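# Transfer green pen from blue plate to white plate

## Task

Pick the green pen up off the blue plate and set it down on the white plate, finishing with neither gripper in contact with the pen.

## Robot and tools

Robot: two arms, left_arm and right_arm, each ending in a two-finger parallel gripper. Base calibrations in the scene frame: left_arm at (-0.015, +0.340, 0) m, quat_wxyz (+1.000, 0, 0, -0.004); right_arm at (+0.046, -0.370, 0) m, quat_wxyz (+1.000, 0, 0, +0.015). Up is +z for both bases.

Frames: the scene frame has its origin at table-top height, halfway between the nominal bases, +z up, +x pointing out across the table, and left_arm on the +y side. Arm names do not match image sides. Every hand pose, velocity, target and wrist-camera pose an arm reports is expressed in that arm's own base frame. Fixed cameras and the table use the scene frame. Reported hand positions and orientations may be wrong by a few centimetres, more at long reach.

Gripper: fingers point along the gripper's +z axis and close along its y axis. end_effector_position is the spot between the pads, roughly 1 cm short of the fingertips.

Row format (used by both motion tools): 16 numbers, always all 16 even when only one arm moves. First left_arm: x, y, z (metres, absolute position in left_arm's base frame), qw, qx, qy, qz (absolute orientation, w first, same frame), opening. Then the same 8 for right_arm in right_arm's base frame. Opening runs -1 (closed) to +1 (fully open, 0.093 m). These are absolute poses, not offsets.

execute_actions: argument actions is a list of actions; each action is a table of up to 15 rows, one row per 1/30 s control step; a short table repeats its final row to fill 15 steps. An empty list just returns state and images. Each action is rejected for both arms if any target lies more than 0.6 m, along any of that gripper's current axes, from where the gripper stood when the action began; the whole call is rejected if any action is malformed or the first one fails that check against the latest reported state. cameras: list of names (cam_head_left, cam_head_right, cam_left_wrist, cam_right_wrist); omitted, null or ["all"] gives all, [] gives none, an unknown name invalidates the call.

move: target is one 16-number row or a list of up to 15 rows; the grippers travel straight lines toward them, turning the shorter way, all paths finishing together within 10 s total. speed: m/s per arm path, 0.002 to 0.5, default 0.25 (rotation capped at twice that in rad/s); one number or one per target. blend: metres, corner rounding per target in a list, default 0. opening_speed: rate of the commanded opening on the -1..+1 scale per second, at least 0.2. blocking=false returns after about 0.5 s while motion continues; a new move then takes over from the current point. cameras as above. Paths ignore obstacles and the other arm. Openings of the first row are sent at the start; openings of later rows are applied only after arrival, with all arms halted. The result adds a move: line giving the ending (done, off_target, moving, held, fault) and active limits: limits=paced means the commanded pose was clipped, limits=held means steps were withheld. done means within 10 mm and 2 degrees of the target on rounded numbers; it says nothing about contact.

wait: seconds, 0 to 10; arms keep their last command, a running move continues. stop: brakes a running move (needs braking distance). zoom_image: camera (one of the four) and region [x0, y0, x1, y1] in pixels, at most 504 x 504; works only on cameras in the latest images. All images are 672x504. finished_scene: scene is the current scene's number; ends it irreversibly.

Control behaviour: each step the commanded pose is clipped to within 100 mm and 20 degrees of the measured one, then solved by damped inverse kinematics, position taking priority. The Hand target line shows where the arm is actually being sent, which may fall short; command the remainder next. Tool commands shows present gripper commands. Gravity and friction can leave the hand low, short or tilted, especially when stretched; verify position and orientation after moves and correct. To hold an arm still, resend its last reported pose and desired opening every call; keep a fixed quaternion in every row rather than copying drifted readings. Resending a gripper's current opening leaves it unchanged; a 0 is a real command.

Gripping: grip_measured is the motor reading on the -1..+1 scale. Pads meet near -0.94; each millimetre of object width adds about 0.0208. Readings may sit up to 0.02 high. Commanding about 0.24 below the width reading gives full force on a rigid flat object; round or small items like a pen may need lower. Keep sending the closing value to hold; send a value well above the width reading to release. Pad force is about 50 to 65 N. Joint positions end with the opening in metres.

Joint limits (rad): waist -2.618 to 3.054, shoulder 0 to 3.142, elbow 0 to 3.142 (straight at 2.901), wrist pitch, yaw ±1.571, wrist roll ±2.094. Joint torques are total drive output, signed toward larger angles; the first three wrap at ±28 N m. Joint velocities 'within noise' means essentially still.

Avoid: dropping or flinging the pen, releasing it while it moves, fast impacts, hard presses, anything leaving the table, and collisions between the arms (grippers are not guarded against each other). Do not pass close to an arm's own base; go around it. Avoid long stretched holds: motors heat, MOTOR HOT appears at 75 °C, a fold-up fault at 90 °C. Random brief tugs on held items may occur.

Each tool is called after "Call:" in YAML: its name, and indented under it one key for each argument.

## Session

Call:
execute_actions:
  actions: []

Scene clock: 0.00 s.
left_arm: end_effector_position=(+0.4094, -0.1553, +0.2796) grip_measured=+1.000 end_effector_quat_wxyz=(+0.279, +0.476, +0.794, -0.253) | right_arm: end_effector_position=(+0.3157, -0.1342, +0.3667) grip_measured=+1.000 end_effector_quat_wxyz=(+0.631, +0.105, +0.685, -0.348)
Joint positions: left_arm=[-0.113 1.983 2.211 -1.429 0.696 0.832 0.093] | right_arm=[-0.17 0.925 0.815 0.154 0.486 -0.372 0.093]
Joint velocities: within noise
Joint torques (N m): no reading
Motor temperatures (°C): left_arm=[26 27 28 29 26 28 26] | right_arm=[27 28 25 26 26 27 27]
Heat: left arm: 29 °C; right arm: 28 °C.
Hand target: left_arm +0.4084, -0.1550, +0.2835; +0.283, +0.477, +0.793, -0.251 | right_arm +0.3149, -0.1341, +0.3704; +0.633, +0.106, +0.683, -0.348
Tool commands: left_gripper/opening=+1.0 right_gripper/opening=+1.0

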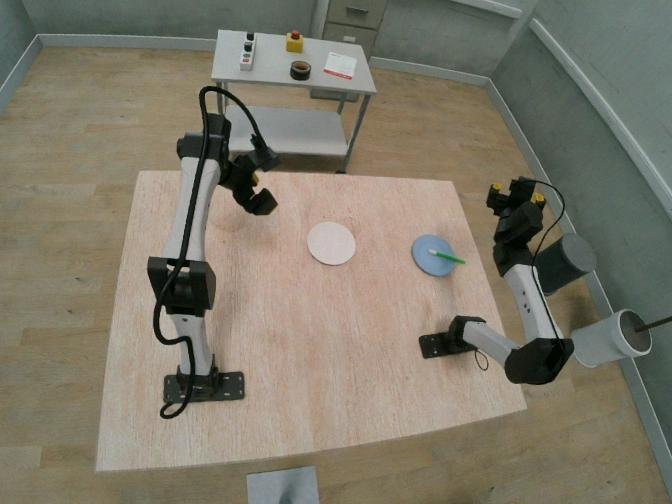

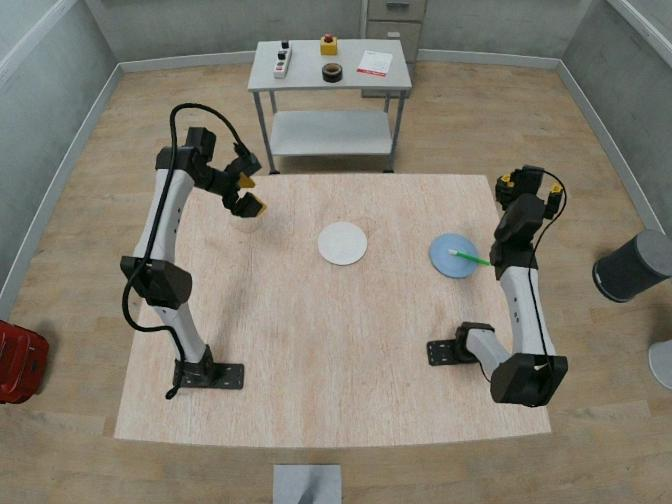

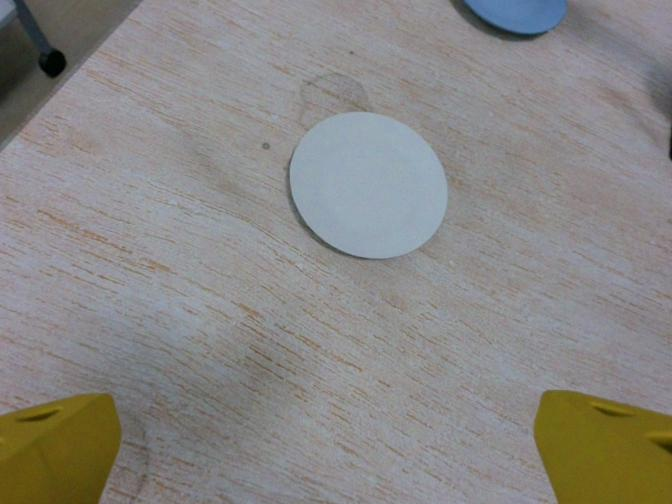

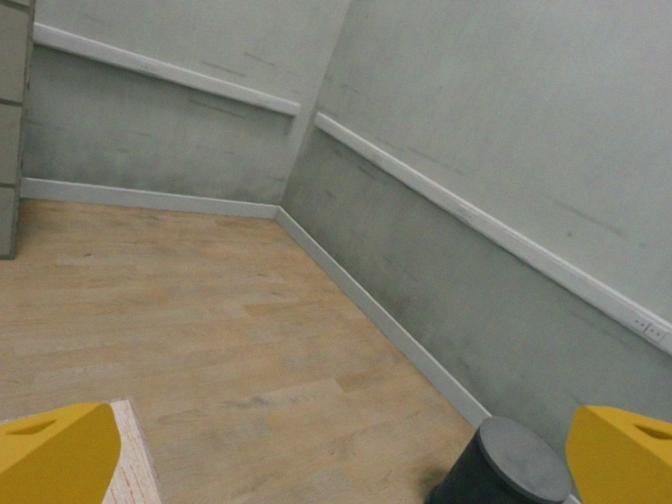

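Call:
move:
  target: [0.38,0.03,0.28,0.283,0.477,0.793,-0.251,1,0.31,-0.07,0.14,0,-0.566,0.824,0,1]
  speed: 0.4
  cameras: ["cam_head_right","cam_right_wrist"]

Scene clock: 14.67 s.
left_arm: end_effector_position=(+0.3909, +0.0347, +0.2741) grip_measured=+1.000 end_effector_quat_wxyz=(+0.346, +0.443, +0.808, -0.178) | right_arm: end_effector_position=(+0.3061, -0.0677, +0.1368) grip_measured=+1.000 end_effector_quat_wxyz=(+0.007, -0.560, +0.829, +0.005)
Joint positions: left_arm=[0.395 1.896 2.066 -1.541 0.779 1.315 0.093] | right_arm=[-0.227 1.725 1.504 -1.347 -0.017 -1.415 0.093]
Joint velocities: within noise
Joint torques (N m): left_arm=[0.47 -10.13 4.49 0.61 0.9 0.18] | right_arm=[0.57 -6.54 8.16 0.07 0.03 -0.03]
Motor temperatures (°C): left_arm=[26 31 29 30 26 28 26] | right_arm=[27 28 27 29 26 27 27]
Heat: left arm: 31 °C; right arm: 29 °C.
Hand target: left_arm +0.3803, +0.0292, +0.2797; +0.350, +0.441, +0.804, -0.191 | right_arm +0.3087, -0.0699, +0.1417; +0.001, -0.567, +0.824, -0.002
Off the commanded pose: left_arm 0.013 m, 12 deg | right_arm 0.006 m, 1 deg.
joint sent to its limit (left arm) — joint 4 (wrist pitch), lower limit. The joint targets are off in orientation, not in position.
move: off_target (left_arm)
Images, in order (width x height): cam_head_right 672x504, cam_right_wrist 672x504.

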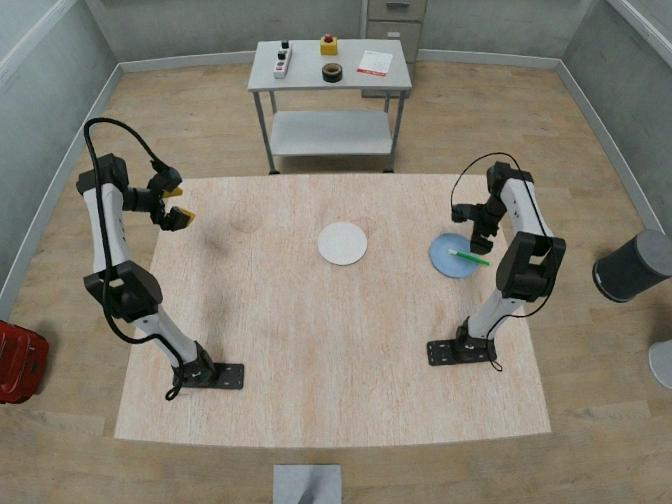

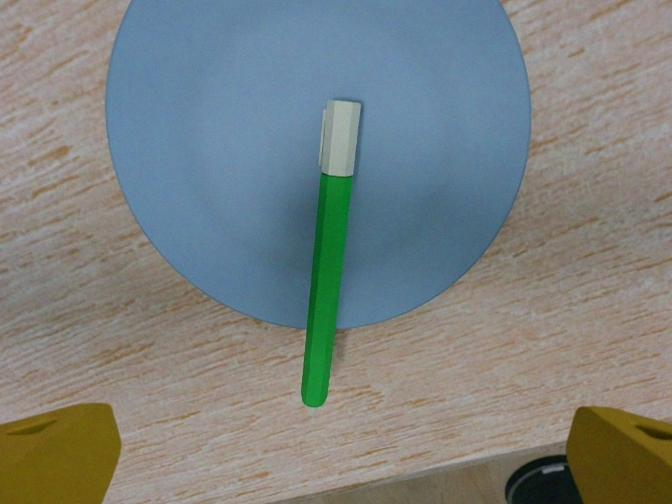

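Call:
move:
  target: [0.3803,0.0292,0.2797,0.35,0.441,0.804,-0.191,1,0.313,-0.049,0.045,0,-0.515,0.857,0,0.2]
  cameras: ["cam_right_wrist"]

Scene clock: 24.20 s.
left_arm: end_effector_position=(+0.3909, +0.0347, +0.2741) grip_measured=+1.000 end_effector_quat_wxyz=(+0.346, +0.443, +0.808, -0.178) | right_arm: end_effector_position=(+0.3148, -0.0480, +0.0517) grip_measured=+0.202 end_effector_quat_wxyz=(+0.008, -0.522, +0.853, +0.004)
Joint positions: left_arm=[0.395 1.896 2.066 -1.541 0.779 1.315 0.093] | right_arm=[-0.16 1.788 1.237 -1.014 -0.017 -1.257 0.055]
Joint velocities: within noise
Joint torques (N m): left_arm=[0.4 -10.03 4.63 0.62 0.89 0.16] | right_arm=[0.53 -7.28 3.71 0.56 0.01 0.19]
Motor temperatures (°C): left_arm=[26 35 29 30 27 28 26] | right_arm=[27 30 28 28 26 27 27]
Heat: left arm: 35 °C; right arm: 30 °C.
Hand target: left_arm +0.3809, +0.0293, +0.2797; +0.350, +0.441, +0.804, -0.191 | right_arm +0.3131, -0.0491, +0.0452; +0.000, -0.519, +0.855, +0.000
Off the commanded pose: left_arm 0.013 m, 2 deg | right_arm 0.007 m, 1 deg.
joint sent to its limit (left arm) — joint 4 (wrist pitch), lower limit. The joint targets still meet the commanded pose.
move: off_target (left_arm)
Images, in order (width x height): cam_right_wrist 672x504.

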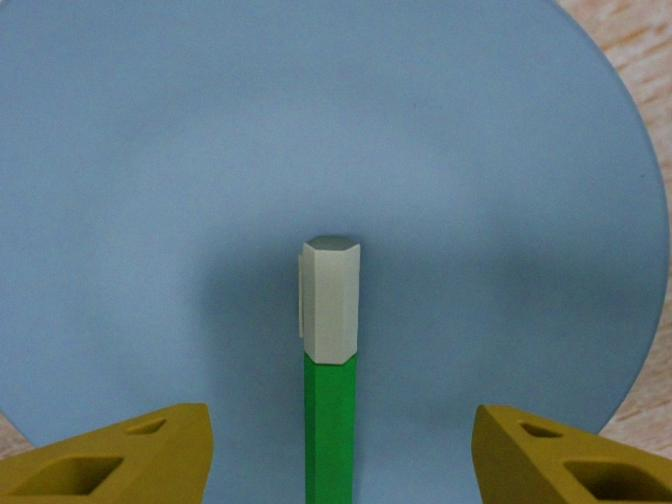

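Call:
move:
  target: [0.3803,0.0292,0.2797,0.35,0.441,0.804,-0.191,1,0.309,-0.048,0.012,0,-0.515,0.857,0,0.1]
  speed: 0.07
  cameras: ["cam_right_wrist"]

Call:
move:
  target: [0.3803,0.0292,0.2797,0.35,0.441,0.804,-0.191,1,0.309,-0.048,0.011,0,-0.515,0.857,0,-0.95]
  opening_speed: 0.8
  cameras: ["cam_right_wrist"]

Scene clock: 30.57 s.
left_arm: end_effector_position=(+0.3909, +0.0347, +0.2741) grip_measured=+1.000 end_effector_quat_wxyz=(+0.346, +0.443, +0.808, -0.178) | right_arm: end_effector_position=(+0.3071, -0.0464, +0.0246) grip_measured=+0.102 end_effector_quat_wxyz=(+0.002, -0.514, +0.858, +0.009)
Joint positions: left_arm=[0.395 1.896 2.066 -1.541 0.779 1.315 0.093] | right_arm=[-0.159 1.81 1.149 -0.919 -0.017 -1.239 0.05]
Joint velocities: within noise
Joint torques (N m): left_arm=[0.4 -10.04 4.63 0.62 0.89 0.16] | right_arm=[0.59 -6.04 2.77 0.94 0 0.19]
Motor temperatures (°C): left_arm=[26 37 29 30 27 28 26] | right_arm=[27 30 28 28 26 27 27]
Heat: left arm: 37 °C; right arm: 30 °C.
Hand target: left_arm +0.3809, +0.0292, +0.2797; +0.350, +0.441, +0.804, -0.191 | right_arm +0.3083, -0.0477, +0.0127; -0.001, -0.512, +0.859, +0.001
Off the commanded pose: left_arm 0.013 m, 2 deg | right_arm 0.013 m, 1 deg.
joint sent to its limit (left arm) — joint 4 (wrist pitch), lower limit. The joint targets still meet the commanded pose.
move: off_target (left_arm, right_arm)
Images, in order (width x height): cam_right_wrist 672x504.

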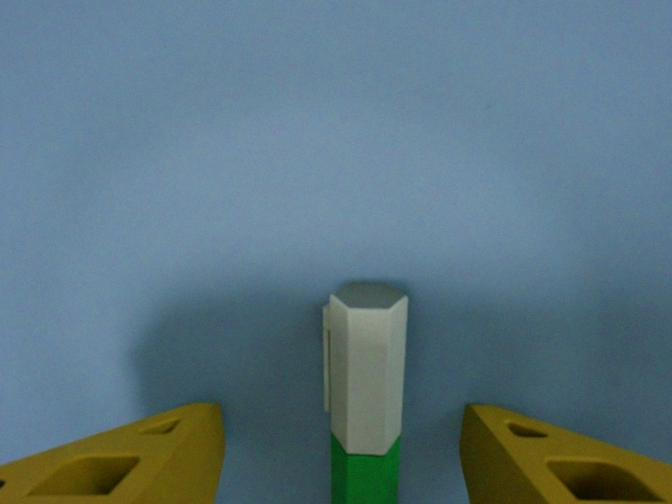

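Scene clock: 32.77 s.
left_arm: end_effector_position=(+0.3909, +0.0347, +0.2741) grip_measured=+1.000 end_effector_quat_wxyz=(+0.346, +0.443, +0.808, -0.178) | right_arm: end_effector_position=(+0.3152, -0.0487, +0.0243) grip_measured=-0.856 end_effector_quat_wxyz=(+0.014, -0.514, +0.858, -0.004)
Joint positions: left_arm=[0.395 1.896 2.066 -1.541 0.779 1.315 0.093] | right_arm=[-0.159 1.81 1.147 -0.882 -0.011 -1.239 0.004]
Joint velocities: within noise
Joint torques (N m): left_arm=[0.4 -10.03 4.63 0.62 0.9 0.16] | right_arm=[0.59 -5.97 2.66 0.68 -0.04 0.1]
Motor temperatures (°C): left_arm=[26 37 29 30 27 28 26] | right_arm=[27 31 28 28 26 27 27]
Heat: left arm: 37 °C; right arm: 31 °C.
Hand target: left_arm +0.3809, +0.0292, +0.2797; +0.350, +0.441, +0.804, -0.191 | right_arm +0.3089, -0.0481, +0.0115; +0.000, -0.515, +0.857, -0.001
Off the commanded pose: left_arm 0.013 m, 2 deg | right_arm 0.015 m, 2 deg.
joint sent to its limit (left arm) — joint 4 (wrist pitch), lower limit. The joint targets still meet the commanded pose.
move: off_target (left_arm, right_arm)
Images, in order (width x height): cam_right_wrist 672x504.

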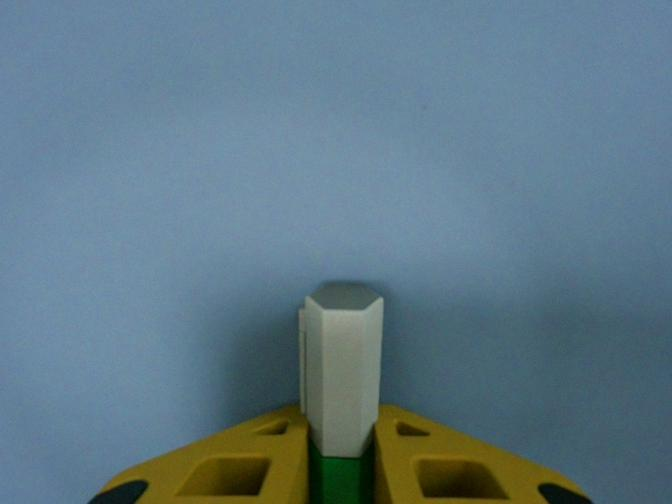

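Call:
move:
  target:
    - [0.3803,0.0292,0.2797,0.35,0.441,0.804,-0.191,1,0.31,-0.048,0.1,0,-0.515,0.857,0,-0.95]
    - [0.3803,0.0292,0.2797,0.35,0.441,0.804,-0.191,1,0.365,0.355,0.08,0,-0.515,0.857,0,-0.95]
  blend: 0.03
  cameras: ["cam_right_wrist","cam_head_left","cam_head_right"]

Call:
zoom_image:
  camera: "cam_head_right"
  region: [280, 190, 400, 290]

Scene clock: 41.50 s.
left_arm: end_effector_position=(+0.3909, +0.0347, +0.2741) grip_measured=+1.000 end_effector_quat_wxyz=(+0.346, +0.443, +0.808, -0.178) | right_arm: end_effector_position=(+0.3619, +0.3596, +0.0806) grip_measured=-0.866 end_effector_quat_wxyz=(+0.040, -0.525, +0.850, +0.019)
Joint positions: left_arm=[0.395 1.896 2.066 -1.541 0.779 1.315 0.093] | right_arm=[0.776 2.625 2.7 -1.56 -0.02 -0.331 0.004]
Joint velocities: within noise
Joint torques (N m): left_arm=[0.4 -10.03 4.63 0.62 0.89 0.16] | right_arm=[-0.21 -12.67 7.98 0.32 0.03 0.21]
Motor temperatures (°C): left_arm=[26 39 29 30 27 28 26] | right_arm=[27 32 28 27 26 27 27]
Heat: left arm: 39 °C; right arm: 32 °C.
Hand target: left_arm +0.3809, +0.0292, +0.2797; +0.350, +0.441, +0.804, -0.191 | right_arm +0.3644, +0.3551, +0.0796; +0.036, -0.518, +0.854, +0.011
Off the commanded pose: left_arm 0.013 m, 2 deg | right_arm 0.006 m, 5 deg.
joint sent to its limit (left arm) — joint 4 (wrist pitch), lower limit. The joint targets still meet the commanded pose.
joint sent to its limit (right arm) — joint 4 (wrist pitch), lower limit. The joint targets are off in orientation, not in position.
move: off_target (left_arm, right_arm)
Images, in order (width x height): cam_head_left 672x504, cam_head_right 672x504, cam_right_wrist 672x504.

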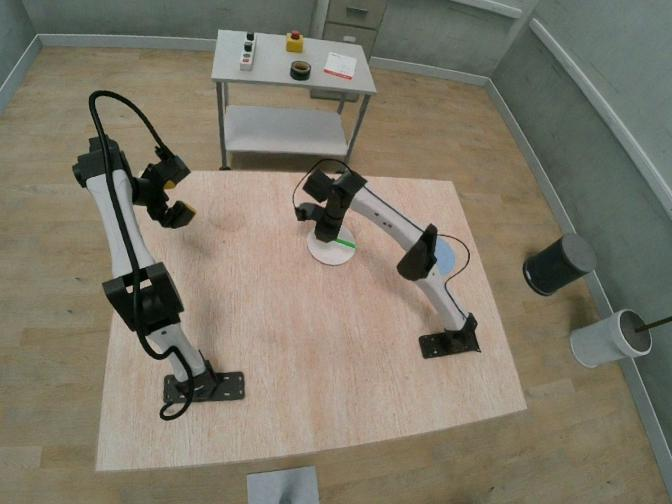

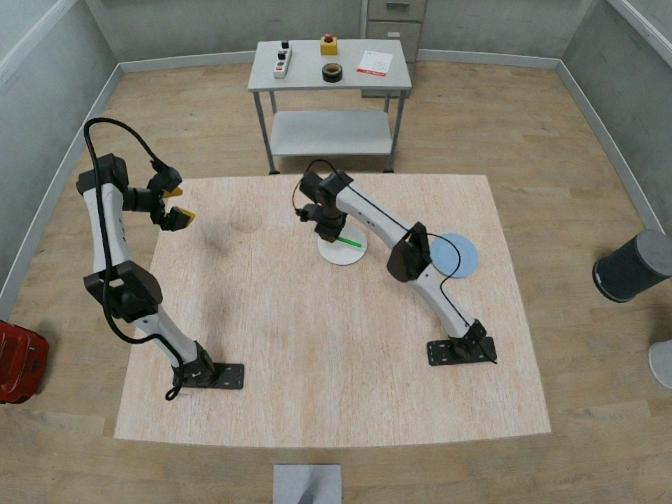

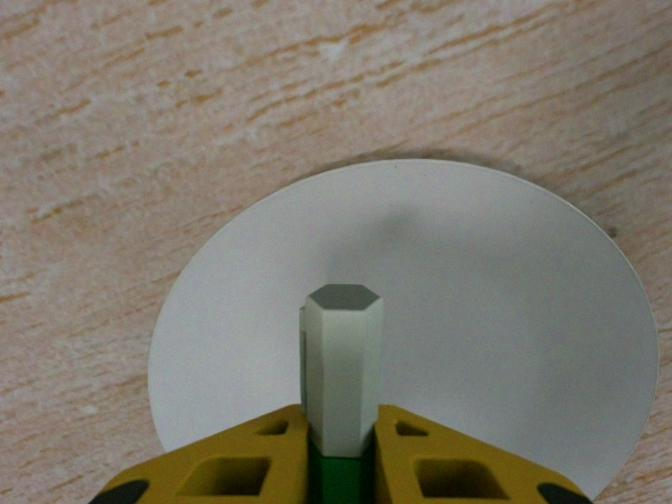

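Scaled by 4.200.

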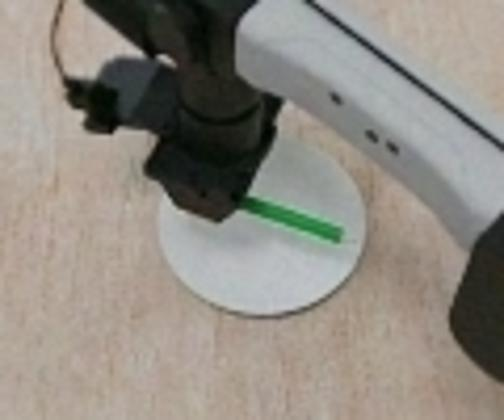

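Call:
move:
  target: [0.3803,0.0292,0.2797,0.35,0.441,0.804,-0.191,1,0.361,0.358,0.02,0,-0.515,0.857,0,-0.95]
  speed: 0.08
  cameras: ["cam_right_wrist","cam_head_right"]

Call:
zoom_image:
  camera: "cam_head_right"
  region: [280, 190, 400, 290]

Scene clock: 49.27 s.
left_arm: end_effector_position=(+0.3909, +0.0347, +0.2741) grip_measured=+1.000 end_effector_quat_wxyz=(+0.346, +0.443, +0.808, -0.178) | right_arm: end_effector_position=(+0.3591, +0.3569, +0.0331) grip_measured=-0.866 end_effector_quat_wxyz=(+0.000, -0.518, +0.856, +0.010)
Joint positions: left_arm=[0.395 1.896 2.066 -1.541 0.779 1.315 0.093] | right_arm=[0.776 2.683 2.622 -1.505 -0.02 -0.312 0.004]
Joint velocities: within noise
Joint torques (N m): left_arm=[0.4 -10.03 4.63 0.62 0.9 0.16] | right_arm=[0.65 -12.88 4.27 0.69 0.08 0.21]
Motor temperatures (°C): left_arm=[26 40 29 30 27 28 26] | right_arm=[27 33 28 27 26 27 27]
Heat: left arm: 40 °C; right arm: 33 °C.
Hand target: left_arm +0.3809, +0.0292, +0.2797; +0.350, +0.441, +0.804, -0.191 | right_arm +0.3607, +0.3579, +0.0204; -0.001, -0.515, +0.857, +0.001
Off the commanded pose: left_arm 0.013 m, 2 deg | right_arm 0.013 m, 1 deg.
joint sent to its limit (left arm) — joint 4 (wrist pitch), lower limit. The joint targets still meet the commanded pose.
move: off_target (left_arm, right_arm)
Images, in order (width x height): cam_head_right 672x504, cam_right_wrist 672x504.

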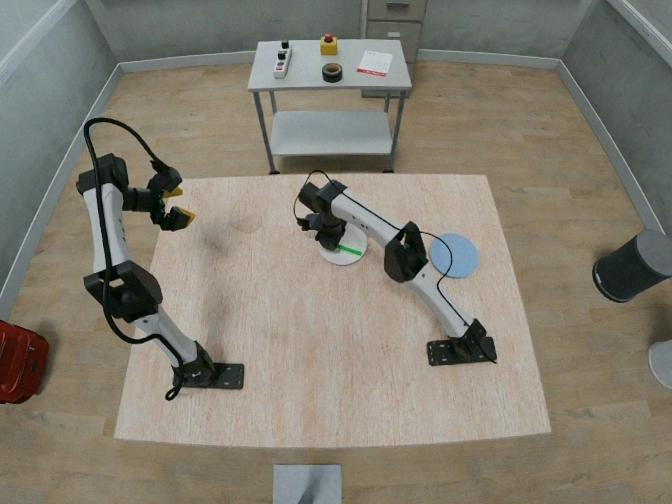

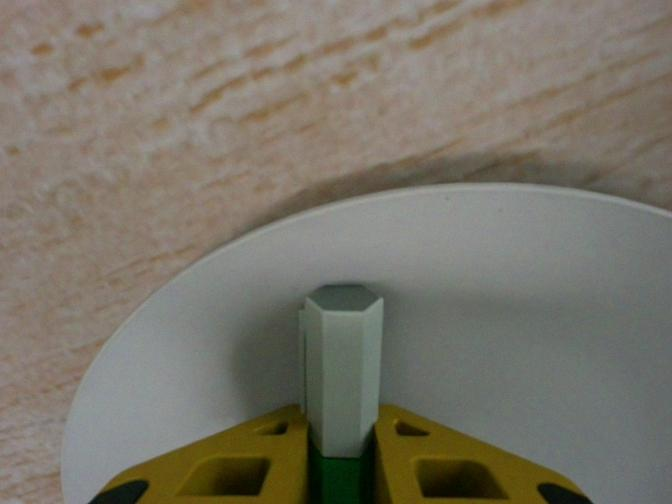

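Scaled by 4.200.

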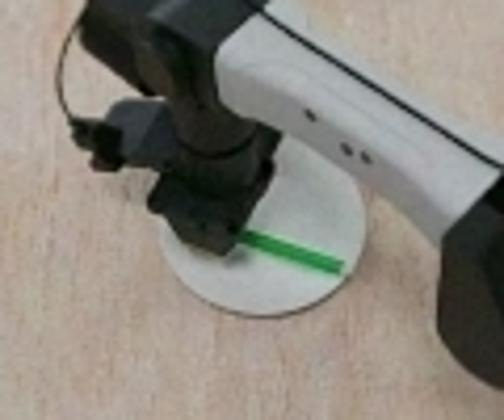

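Call:
move:
  target:
    - [0.3803,0.0292,0.2797,0.35,0.441,0.804,-0.191,1,0.376,0.362,0.022,0,-0.515,0.857,0,-0.95]
    - [0.3803,0.0292,0.2797,0.35,0.441,0.804,-0.191,1,0.374,0.362,0.009,0,-0.515,0.857,0,-0.95]
  speed: 0.06
  cameras: ["cam_right_wrist","cam_head_right"]

Call:
zoom_image:
  camera: "cam_head_right"
  region: [280, 190, 400, 290]

Scene clock: 56.73 s.
left_arm: end_effector_position=(+0.3909, +0.0347, +0.2741) grip_measured=+1.000 end_effector_quat_wxyz=(+0.346, +0.443, +0.808, -0.178) | right_arm: end_effector_position=(+0.3743, +0.3677, +0.0293) grip_measured=-0.866 end_effector_quat_wxyz=(+0.026, -0.516, +0.856, +0.012)
Joint positions: left_arm=[0.395 1.896 2.066 -1.541 0.779 1.315 0.093] | right_arm=[0.773 2.793 2.824 -1.546 -0.011 -0.312 0.004]
Joint velocities: within noise
Joint torques (N m): left_arm=[0.4 -10.03 4.63 0.62 0.9 0.16] | right_arm=[-0.09 -10.58 6.58 0.34 0.07 0.07]
Motor temperatures (°C): left_arm=[26 41 29 30 27 28 26] | right_arm=[27 36 28 27 26 27 28]
Heat: left arm: 41 °C; right arm: 36 °C.
Hand target: left_arm +0.3809, +0.0292, +0.2797; +0.350, +0.441, +0.804, -0.191 | right_arm +0.3738, +0.3606, +0.0093; +0.005, -0.515, +0.857, -0.002
Off the commanded pose: left_arm 0.013 m, 2 deg | right_arm 0.021 m, 3 deg.
joint sent to its limit (left arm) — joint 4 (wrist pitch), lower limit. The joint targets still meet the commanded pose.
move: off_target (left_arm, right_arm)
Images, in order (width x height): cam_head_right 672x504, cam_right_wrist 672x504.

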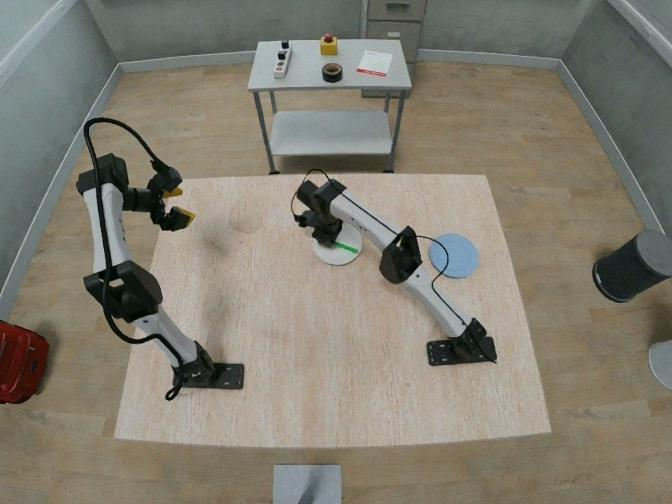

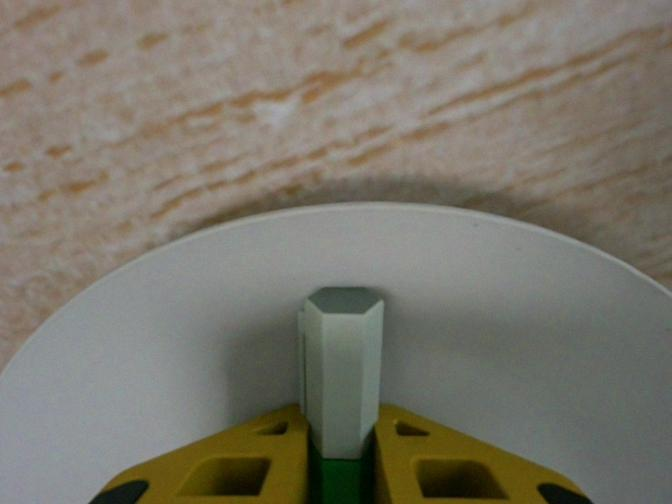

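Scaled by 4.200.

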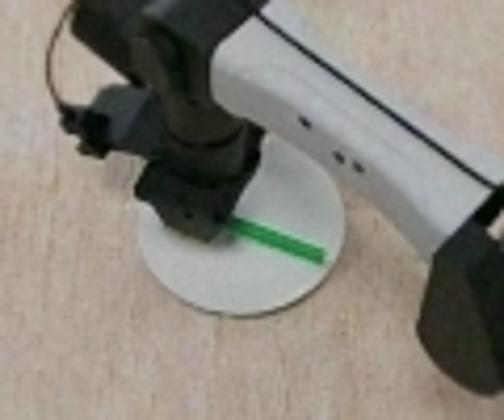

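Call:
move:
  target: [0.3803,0.0292,0.2797,0.35,0.441,0.804,-0.191,1,0.374,0.365,0.018,0.01,-0.515,0.857,0.005,-0.95]
  speed: 0.05
  cameras: []

Call:
move:
  target: [0.3803,0.0292,0.2797,0.35,0.441,0.804,-0.191,1,0.374,0.365,0.018,0.01,-0.515,0.857,0.005,-0.3]
  opening_speed: 0.6
  cameras: ["cam_right_wrist"]

Call:
move:
  target: [0.3803,0.0292,0.2797,0.35,0.441,0.804,-0.191,1,0.374,0.365,0.1,0.01,-0.515,0.857,0.005,-0.3]
  speed: 0.12
  cameras: ["cam_right_wrist","cam_head_right"]

Call:
zoom_image:
  camera: "cam_head_right"
  region: [280, 190, 400, 290]

Scene clock: 67.53 s.
left_arm: end_effector_position=(+0.3909, +0.0347, +0.2741) grip_measured=+1.000 end_effector_quat_wxyz=(+0.346, +0.443, +0.808, -0.178) | right_arm: end_effector_position=(+0.3745, +0.3678, +0.0306) grip_measured=-0.866 end_effector_quat_wxyz=(+0.027, -0.516, +0.856, +0.012)
Joint positions: left_arm=[0.395 1.896 2.066 -1.541 0.779 1.315 0.093] | right_arm=[0.773 2.793 2.83 -1.549 -0.011 -0.312 0.004]
Joint velocities: within noise
Joint torques (N m): left_arm=[0.4 -10.04 4.63 0.62 0.9 0.16] | right_arm=[0.06 -11.6 7.21 0.35 -0.07 0.11]
Motor temperatures (°C): left_arm=[26 43 29 30 27 28 26] | right_arm=[27 37 29 27 26 27 28]
Heat: left arm: 43 °C; right arm: 37 °C.
Hand target: left_arm +0.3809, +0.0292, +0.2797; +0.350, +0.441, +0.804, -0.191 | right_arm +0.3737, +0.3647, +0.0180; +0.014, -0.515, +0.857, +0.006
Off the commanded pose: left_arm 0.013 m, 2 deg | right_arm 0.013 m, 2 deg.
joint sent to its limit (left arm) — joint 4 (wrist pitch), lower limit. The joint targets still meet the commanded pose.
move: off_target (left_arm, right_arm)
No camera images: "cameras" was empty.

Scene clock: 69.13 s.
left_arm: end_effector_position=(+0.3909, +0.0347, +0.2741) grip_measured=+1.000 end_effector_quat_wxyz=(+0.346, +0.443, +0.808, -0.178) | right_arm: end_effector_position=(+0.3759, +0.3669, +0.0298) grip_measured=-0.302 end_effector_quat_wxyz=(+0.028, -0.513, +0.858, +0.009)
Joint positions: left_arm=[0.395 1.896 2.066 -1.541 0.779 1.315 0.093] | right_arm=[0.772 2.795 2.831 -1.548 -0.005 -0.305 0.031]
Joint velocities: within noise
Joint torques (N m): left_arm=[0.4 -10.04 4.63 0.62 0.9 0.16] | right_arm=[0.16 -11.75 7.2 0.32 -0.05 0.1]
Motor temperatures (°C): left_arm=[26 43 29 30 27 28 26] | right_arm=[27 37 29 27 26 27 28]
Heat: left arm: 43 °C; right arm: 37 °C.
Hand target: left_arm +0.3809, +0.0292, +0.2797; +0.350, +0.441, +0.804, -0.191 | right_arm +0.3745, +0.3639, +0.0181; +0.015, -0.512, +0.859, +0.003
Off the commanded pose: left_arm 0.013 m, 2 deg | right_arm 0.012 m, 2 deg.
joint sent to its limit (left arm) — joint 4 (wrist pitch), lower limit. The joint targets still meet the commanded pose.
move: off_target (left_arm, right_arm)
Images, in order (width x height): cam_right_wrist 672x504.

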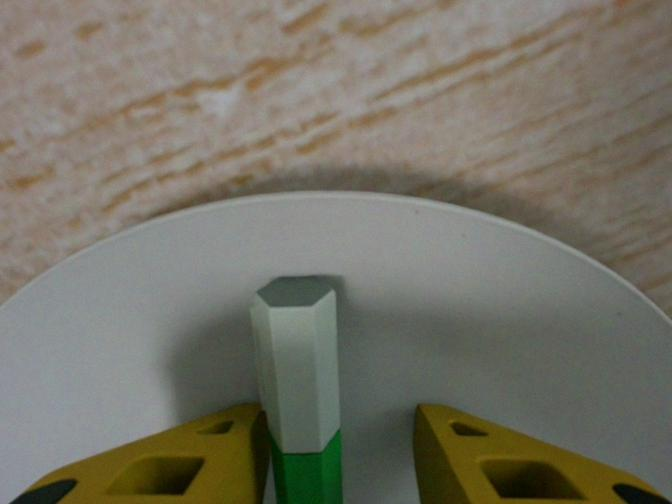

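Scene clock: 70.50 s.
left_arm: end_effector_position=(+0.3909, +0.0347, +0.2741) grip_measured=+1.000 end_effector_quat_wxyz=(+0.346, +0.443, +0.808, -0.178) | right_arm: end_effector_position=(+0.3782, +0.3691, +0.0899) grip_measured=-0.302 end_effector_quat_wxyz=(+0.079, -0.511, +0.856, +0.021)
Joint positions: left_arm=[0.395 1.896 2.066 -1.541 0.779 1.315 0.093] | right_arm=[0.772 2.678 2.834 -1.563 -0.005 -0.305 0.031]
Joint velocities: within noise
Joint torques (N m): left_arm=[0.4 -10.04 4.64 0.62 0.9 0.16] | right_arm=[0.16 -17.1 4.4 0.56 -0.11 0.03]
Motor temperatures (°C): left_arm=[26 43 29 30 27 28 26] | right_arm=[27 38 29 27 26 27 28]
Heat: left arm: 43 °C; right arm: 38 °C.
Hand target: left_arm +0.3809, +0.0292, +0.2797; +0.350, +0.441, +0.804, -0.191 | right_arm +0.3736, +0.3647, +0.0994; +0.076, -0.513, +0.855, +0.021
Off the commanded pose: left_arm 0.013 m, 2 deg | right_arm 0.012 m, 8 deg.
elbow stopped short (right arm): the move would have taken joint 3 (elbow) straighter than the controller allows.
joint sent to its limit (left arm) — joint 4 (wrist pitch), lower limit. The joint targets still meet the commanded pose.
joint sent to its limit (right arm) — joint 4 (wrist pitch), lower limit. The joint targets are off in orientation, not in position.
move: off_target (left_arm, right_arm)
Images, in order (width x height): cam_head_right 672x504, cam_right_wrist 672x504.

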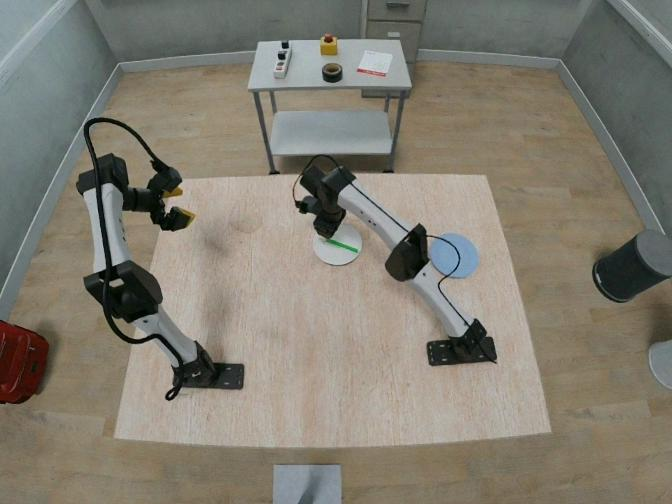

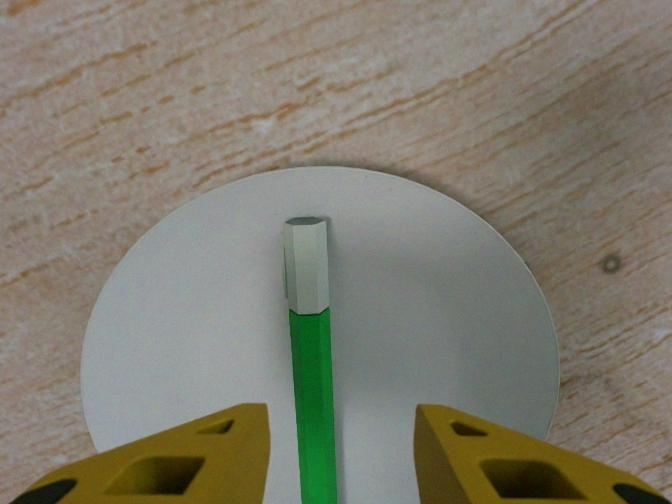

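Scaled by 4.200.

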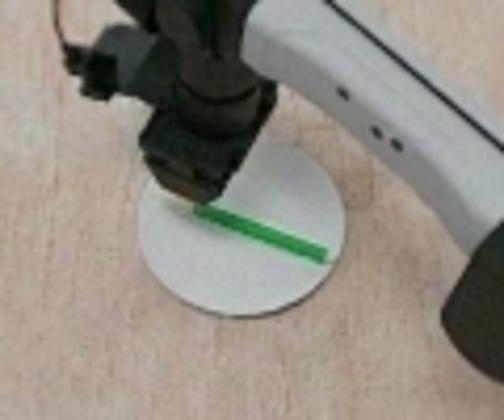

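Pen rests on the plate, gripper clear.

Call:
finished_scene:
  scene: 2
  done: true

The scene is finished: the task was done.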